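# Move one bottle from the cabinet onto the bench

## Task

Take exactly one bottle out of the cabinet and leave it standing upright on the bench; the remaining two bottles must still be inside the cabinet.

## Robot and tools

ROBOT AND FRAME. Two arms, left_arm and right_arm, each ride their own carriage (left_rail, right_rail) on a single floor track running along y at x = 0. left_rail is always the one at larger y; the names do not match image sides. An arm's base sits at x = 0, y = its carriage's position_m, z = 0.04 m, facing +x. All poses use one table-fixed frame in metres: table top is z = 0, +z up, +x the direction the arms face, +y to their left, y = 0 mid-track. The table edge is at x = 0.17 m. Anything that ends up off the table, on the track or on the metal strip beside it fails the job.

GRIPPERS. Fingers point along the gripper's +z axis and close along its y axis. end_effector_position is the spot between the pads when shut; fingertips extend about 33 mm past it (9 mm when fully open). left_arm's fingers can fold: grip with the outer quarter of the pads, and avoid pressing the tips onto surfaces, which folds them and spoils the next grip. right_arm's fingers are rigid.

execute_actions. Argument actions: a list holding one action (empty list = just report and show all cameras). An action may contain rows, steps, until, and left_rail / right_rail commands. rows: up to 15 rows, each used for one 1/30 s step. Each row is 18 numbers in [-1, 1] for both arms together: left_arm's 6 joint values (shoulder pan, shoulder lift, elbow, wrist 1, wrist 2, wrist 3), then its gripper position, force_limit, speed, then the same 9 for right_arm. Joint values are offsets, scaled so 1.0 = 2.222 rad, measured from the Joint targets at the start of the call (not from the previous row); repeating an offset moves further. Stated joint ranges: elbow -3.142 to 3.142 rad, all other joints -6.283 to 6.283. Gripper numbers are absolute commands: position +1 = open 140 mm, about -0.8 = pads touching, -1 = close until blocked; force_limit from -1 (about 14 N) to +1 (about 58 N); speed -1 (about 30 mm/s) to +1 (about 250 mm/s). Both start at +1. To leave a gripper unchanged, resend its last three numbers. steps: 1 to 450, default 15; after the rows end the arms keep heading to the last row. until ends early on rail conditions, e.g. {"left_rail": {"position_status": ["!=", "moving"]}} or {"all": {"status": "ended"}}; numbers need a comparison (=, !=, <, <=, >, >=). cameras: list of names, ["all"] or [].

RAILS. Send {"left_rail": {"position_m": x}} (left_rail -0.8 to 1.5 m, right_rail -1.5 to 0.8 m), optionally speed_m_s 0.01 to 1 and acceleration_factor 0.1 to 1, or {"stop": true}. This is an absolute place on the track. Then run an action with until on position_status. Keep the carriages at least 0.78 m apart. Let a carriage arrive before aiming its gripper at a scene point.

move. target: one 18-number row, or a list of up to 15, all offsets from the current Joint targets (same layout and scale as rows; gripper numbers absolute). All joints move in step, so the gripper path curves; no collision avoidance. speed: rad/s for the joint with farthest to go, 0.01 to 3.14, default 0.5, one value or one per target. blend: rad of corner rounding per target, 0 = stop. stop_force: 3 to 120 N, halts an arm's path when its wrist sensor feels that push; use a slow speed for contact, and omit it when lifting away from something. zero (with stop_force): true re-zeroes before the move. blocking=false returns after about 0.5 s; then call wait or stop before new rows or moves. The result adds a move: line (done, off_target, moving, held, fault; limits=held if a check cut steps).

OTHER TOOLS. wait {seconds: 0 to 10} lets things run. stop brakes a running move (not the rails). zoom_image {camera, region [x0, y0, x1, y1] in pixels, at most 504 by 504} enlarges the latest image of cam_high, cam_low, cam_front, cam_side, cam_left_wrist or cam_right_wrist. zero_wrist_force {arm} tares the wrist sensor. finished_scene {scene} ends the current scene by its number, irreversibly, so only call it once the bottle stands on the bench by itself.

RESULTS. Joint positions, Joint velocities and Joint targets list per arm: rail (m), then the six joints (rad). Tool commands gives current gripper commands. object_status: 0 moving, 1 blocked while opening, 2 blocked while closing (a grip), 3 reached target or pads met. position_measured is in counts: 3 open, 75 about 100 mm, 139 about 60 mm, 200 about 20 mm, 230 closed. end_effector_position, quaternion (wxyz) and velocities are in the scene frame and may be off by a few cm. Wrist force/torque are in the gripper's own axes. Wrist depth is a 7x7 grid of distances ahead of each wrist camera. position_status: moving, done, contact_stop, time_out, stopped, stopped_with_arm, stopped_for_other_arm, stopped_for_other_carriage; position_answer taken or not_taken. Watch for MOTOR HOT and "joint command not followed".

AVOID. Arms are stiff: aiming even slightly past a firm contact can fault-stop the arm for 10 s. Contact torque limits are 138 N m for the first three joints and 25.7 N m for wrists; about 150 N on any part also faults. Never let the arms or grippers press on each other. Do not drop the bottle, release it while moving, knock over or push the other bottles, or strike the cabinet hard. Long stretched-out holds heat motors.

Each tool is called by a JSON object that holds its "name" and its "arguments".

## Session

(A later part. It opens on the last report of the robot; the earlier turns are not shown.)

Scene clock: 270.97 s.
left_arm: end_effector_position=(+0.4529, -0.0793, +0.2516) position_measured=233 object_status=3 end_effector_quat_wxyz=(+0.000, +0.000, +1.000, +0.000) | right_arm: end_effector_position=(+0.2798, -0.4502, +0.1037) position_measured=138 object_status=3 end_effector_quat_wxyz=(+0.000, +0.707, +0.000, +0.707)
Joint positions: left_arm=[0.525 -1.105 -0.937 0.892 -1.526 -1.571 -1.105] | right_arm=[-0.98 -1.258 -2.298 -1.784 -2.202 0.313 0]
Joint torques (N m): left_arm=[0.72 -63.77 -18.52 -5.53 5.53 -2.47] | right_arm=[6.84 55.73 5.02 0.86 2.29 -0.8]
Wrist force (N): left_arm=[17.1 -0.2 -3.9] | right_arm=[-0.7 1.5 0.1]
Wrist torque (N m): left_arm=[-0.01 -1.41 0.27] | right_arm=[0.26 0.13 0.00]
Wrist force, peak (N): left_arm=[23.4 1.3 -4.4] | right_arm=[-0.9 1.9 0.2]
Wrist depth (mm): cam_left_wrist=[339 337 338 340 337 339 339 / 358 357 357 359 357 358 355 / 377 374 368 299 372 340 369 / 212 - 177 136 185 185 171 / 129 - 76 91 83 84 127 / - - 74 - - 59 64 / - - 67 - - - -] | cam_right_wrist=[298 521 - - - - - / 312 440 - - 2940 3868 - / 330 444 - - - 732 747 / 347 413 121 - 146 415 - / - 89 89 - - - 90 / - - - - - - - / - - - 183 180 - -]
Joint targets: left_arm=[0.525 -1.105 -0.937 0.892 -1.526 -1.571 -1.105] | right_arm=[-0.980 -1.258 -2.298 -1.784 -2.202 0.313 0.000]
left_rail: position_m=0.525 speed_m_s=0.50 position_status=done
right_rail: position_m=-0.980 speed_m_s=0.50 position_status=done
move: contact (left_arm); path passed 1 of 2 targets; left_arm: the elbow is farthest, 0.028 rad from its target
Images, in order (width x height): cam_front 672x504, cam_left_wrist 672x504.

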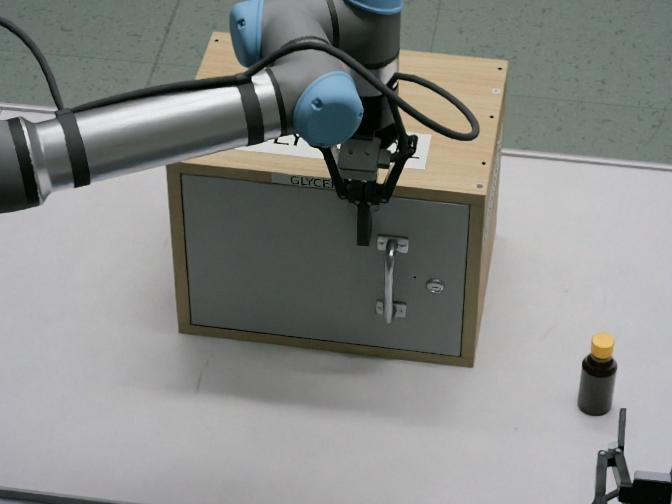

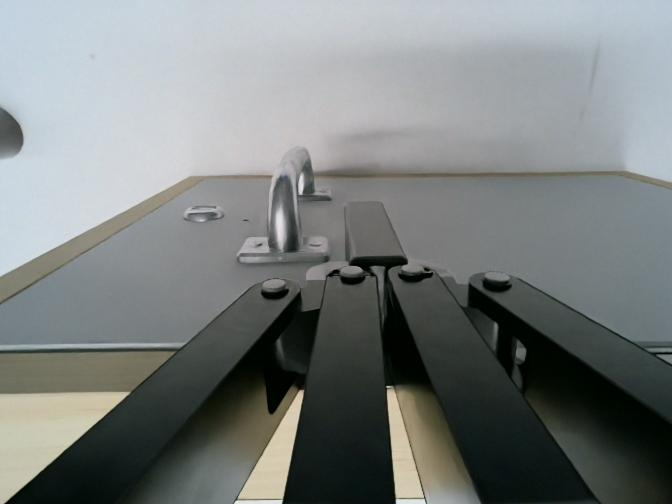

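{"name": "move", "arguments": {"target": [-0.0277,-0.0392,0.0634,-0.0242,0,-0.0277,-1,-0.5,0,0,0,0,0,0,0,-0.078,-0.05,-1], "speed": 0.15, "cameras": ["cam_front", "cam_high"]}}

Scene clock: 274.90 s.
left_arm: end_effector_position=(+0.4030, -0.0781, +0.2511) position_measured=233 object_status=3 end_effector_quat_wxyz=(+0.000, +0.000, +1.000, +0.000) | right_arm: end_effector_position=(+0.2798, -0.4502, +0.1037) position_measured=138 object_status=3 end_effector_quat_wxyz=(+0.000, +0.707, +0.000, +0.707)
Joint positions: left_arm=[0.525 -1.166 -1.024 1.033 -1.58 -1.571 -1.166] | right_arm=[-0.98 -1.258 -2.298 -1.784 -2.202 0.313 0]
Joint torques (N m): left_arm=[-8.17 -63.39 -18.56 -4.79 -2.14 -2.11] | right_arm=[7.03 54.66 5.56 0.85 2.17 -0.7]
Wrist force (N): left_arm=[0.0 -0.5 -0.5] | right_arm=[-0.9 1.7 0.1]
Wrist torque (N m): left_arm=[-0.11 0.00 0.01] | right_arm=[0.29 0.15 0.00]
Wrist force, peak (N): left_arm=[17.2 -0.1 -3.7] | right_arm=[-1.1 1.8 0.0]
Wrist depth (mm): cam_left_wrist=[337 338 336 336 337 337 335 / 356 358 357 357 356 354 355 / 378 377 379 379 380 375 377 / 404 397 397 135 137 - 395 / 426 242 76 91 83 82 76 / - - 74 - - 59 64 / - - 67 - - - -] | cam_right_wrist=[292 - 3801 - - 3340 - / 312 437 - - 5653 4593 - / 328 441 - 623 662 - 618 / 346 390 121 - 145 - - / - 89 83 - - - 90 / - - - - 230 - - / - - - 179 - - -]
Joint targets: left_arm=[0.525 -1.167 -1.024 1.033 -1.580 -1.571 -1.166] | right_arm=[-0.980 -1.258 -2.298 -1.784 -2.202 0.313 0.000]
left_rail: position_m=0.525 speed_m_s=0.50 position_status=done
right_rail: position_m=-0.980 speed_m_s=0.50 position_status=done
move: done
Images, in order (width x height): cam_high 672x504, cam_front 672x504.

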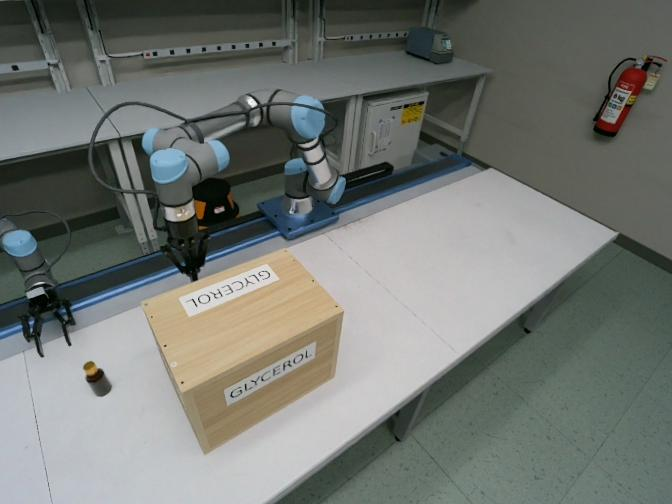

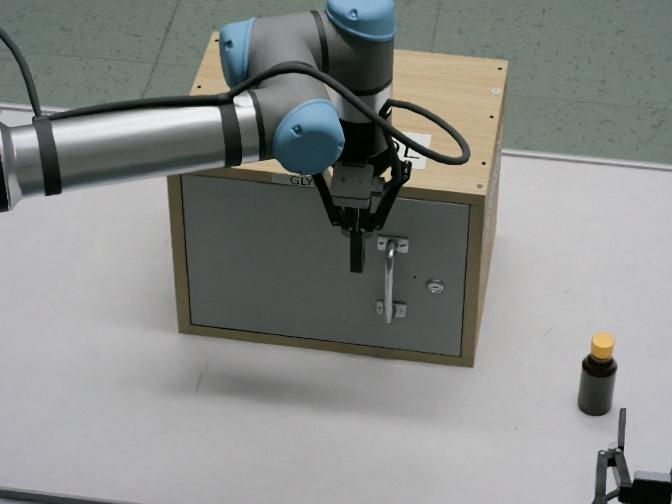

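{"name": "finished_scene", "arguments": {"scene": 2}}

The scene is finished: the task was done.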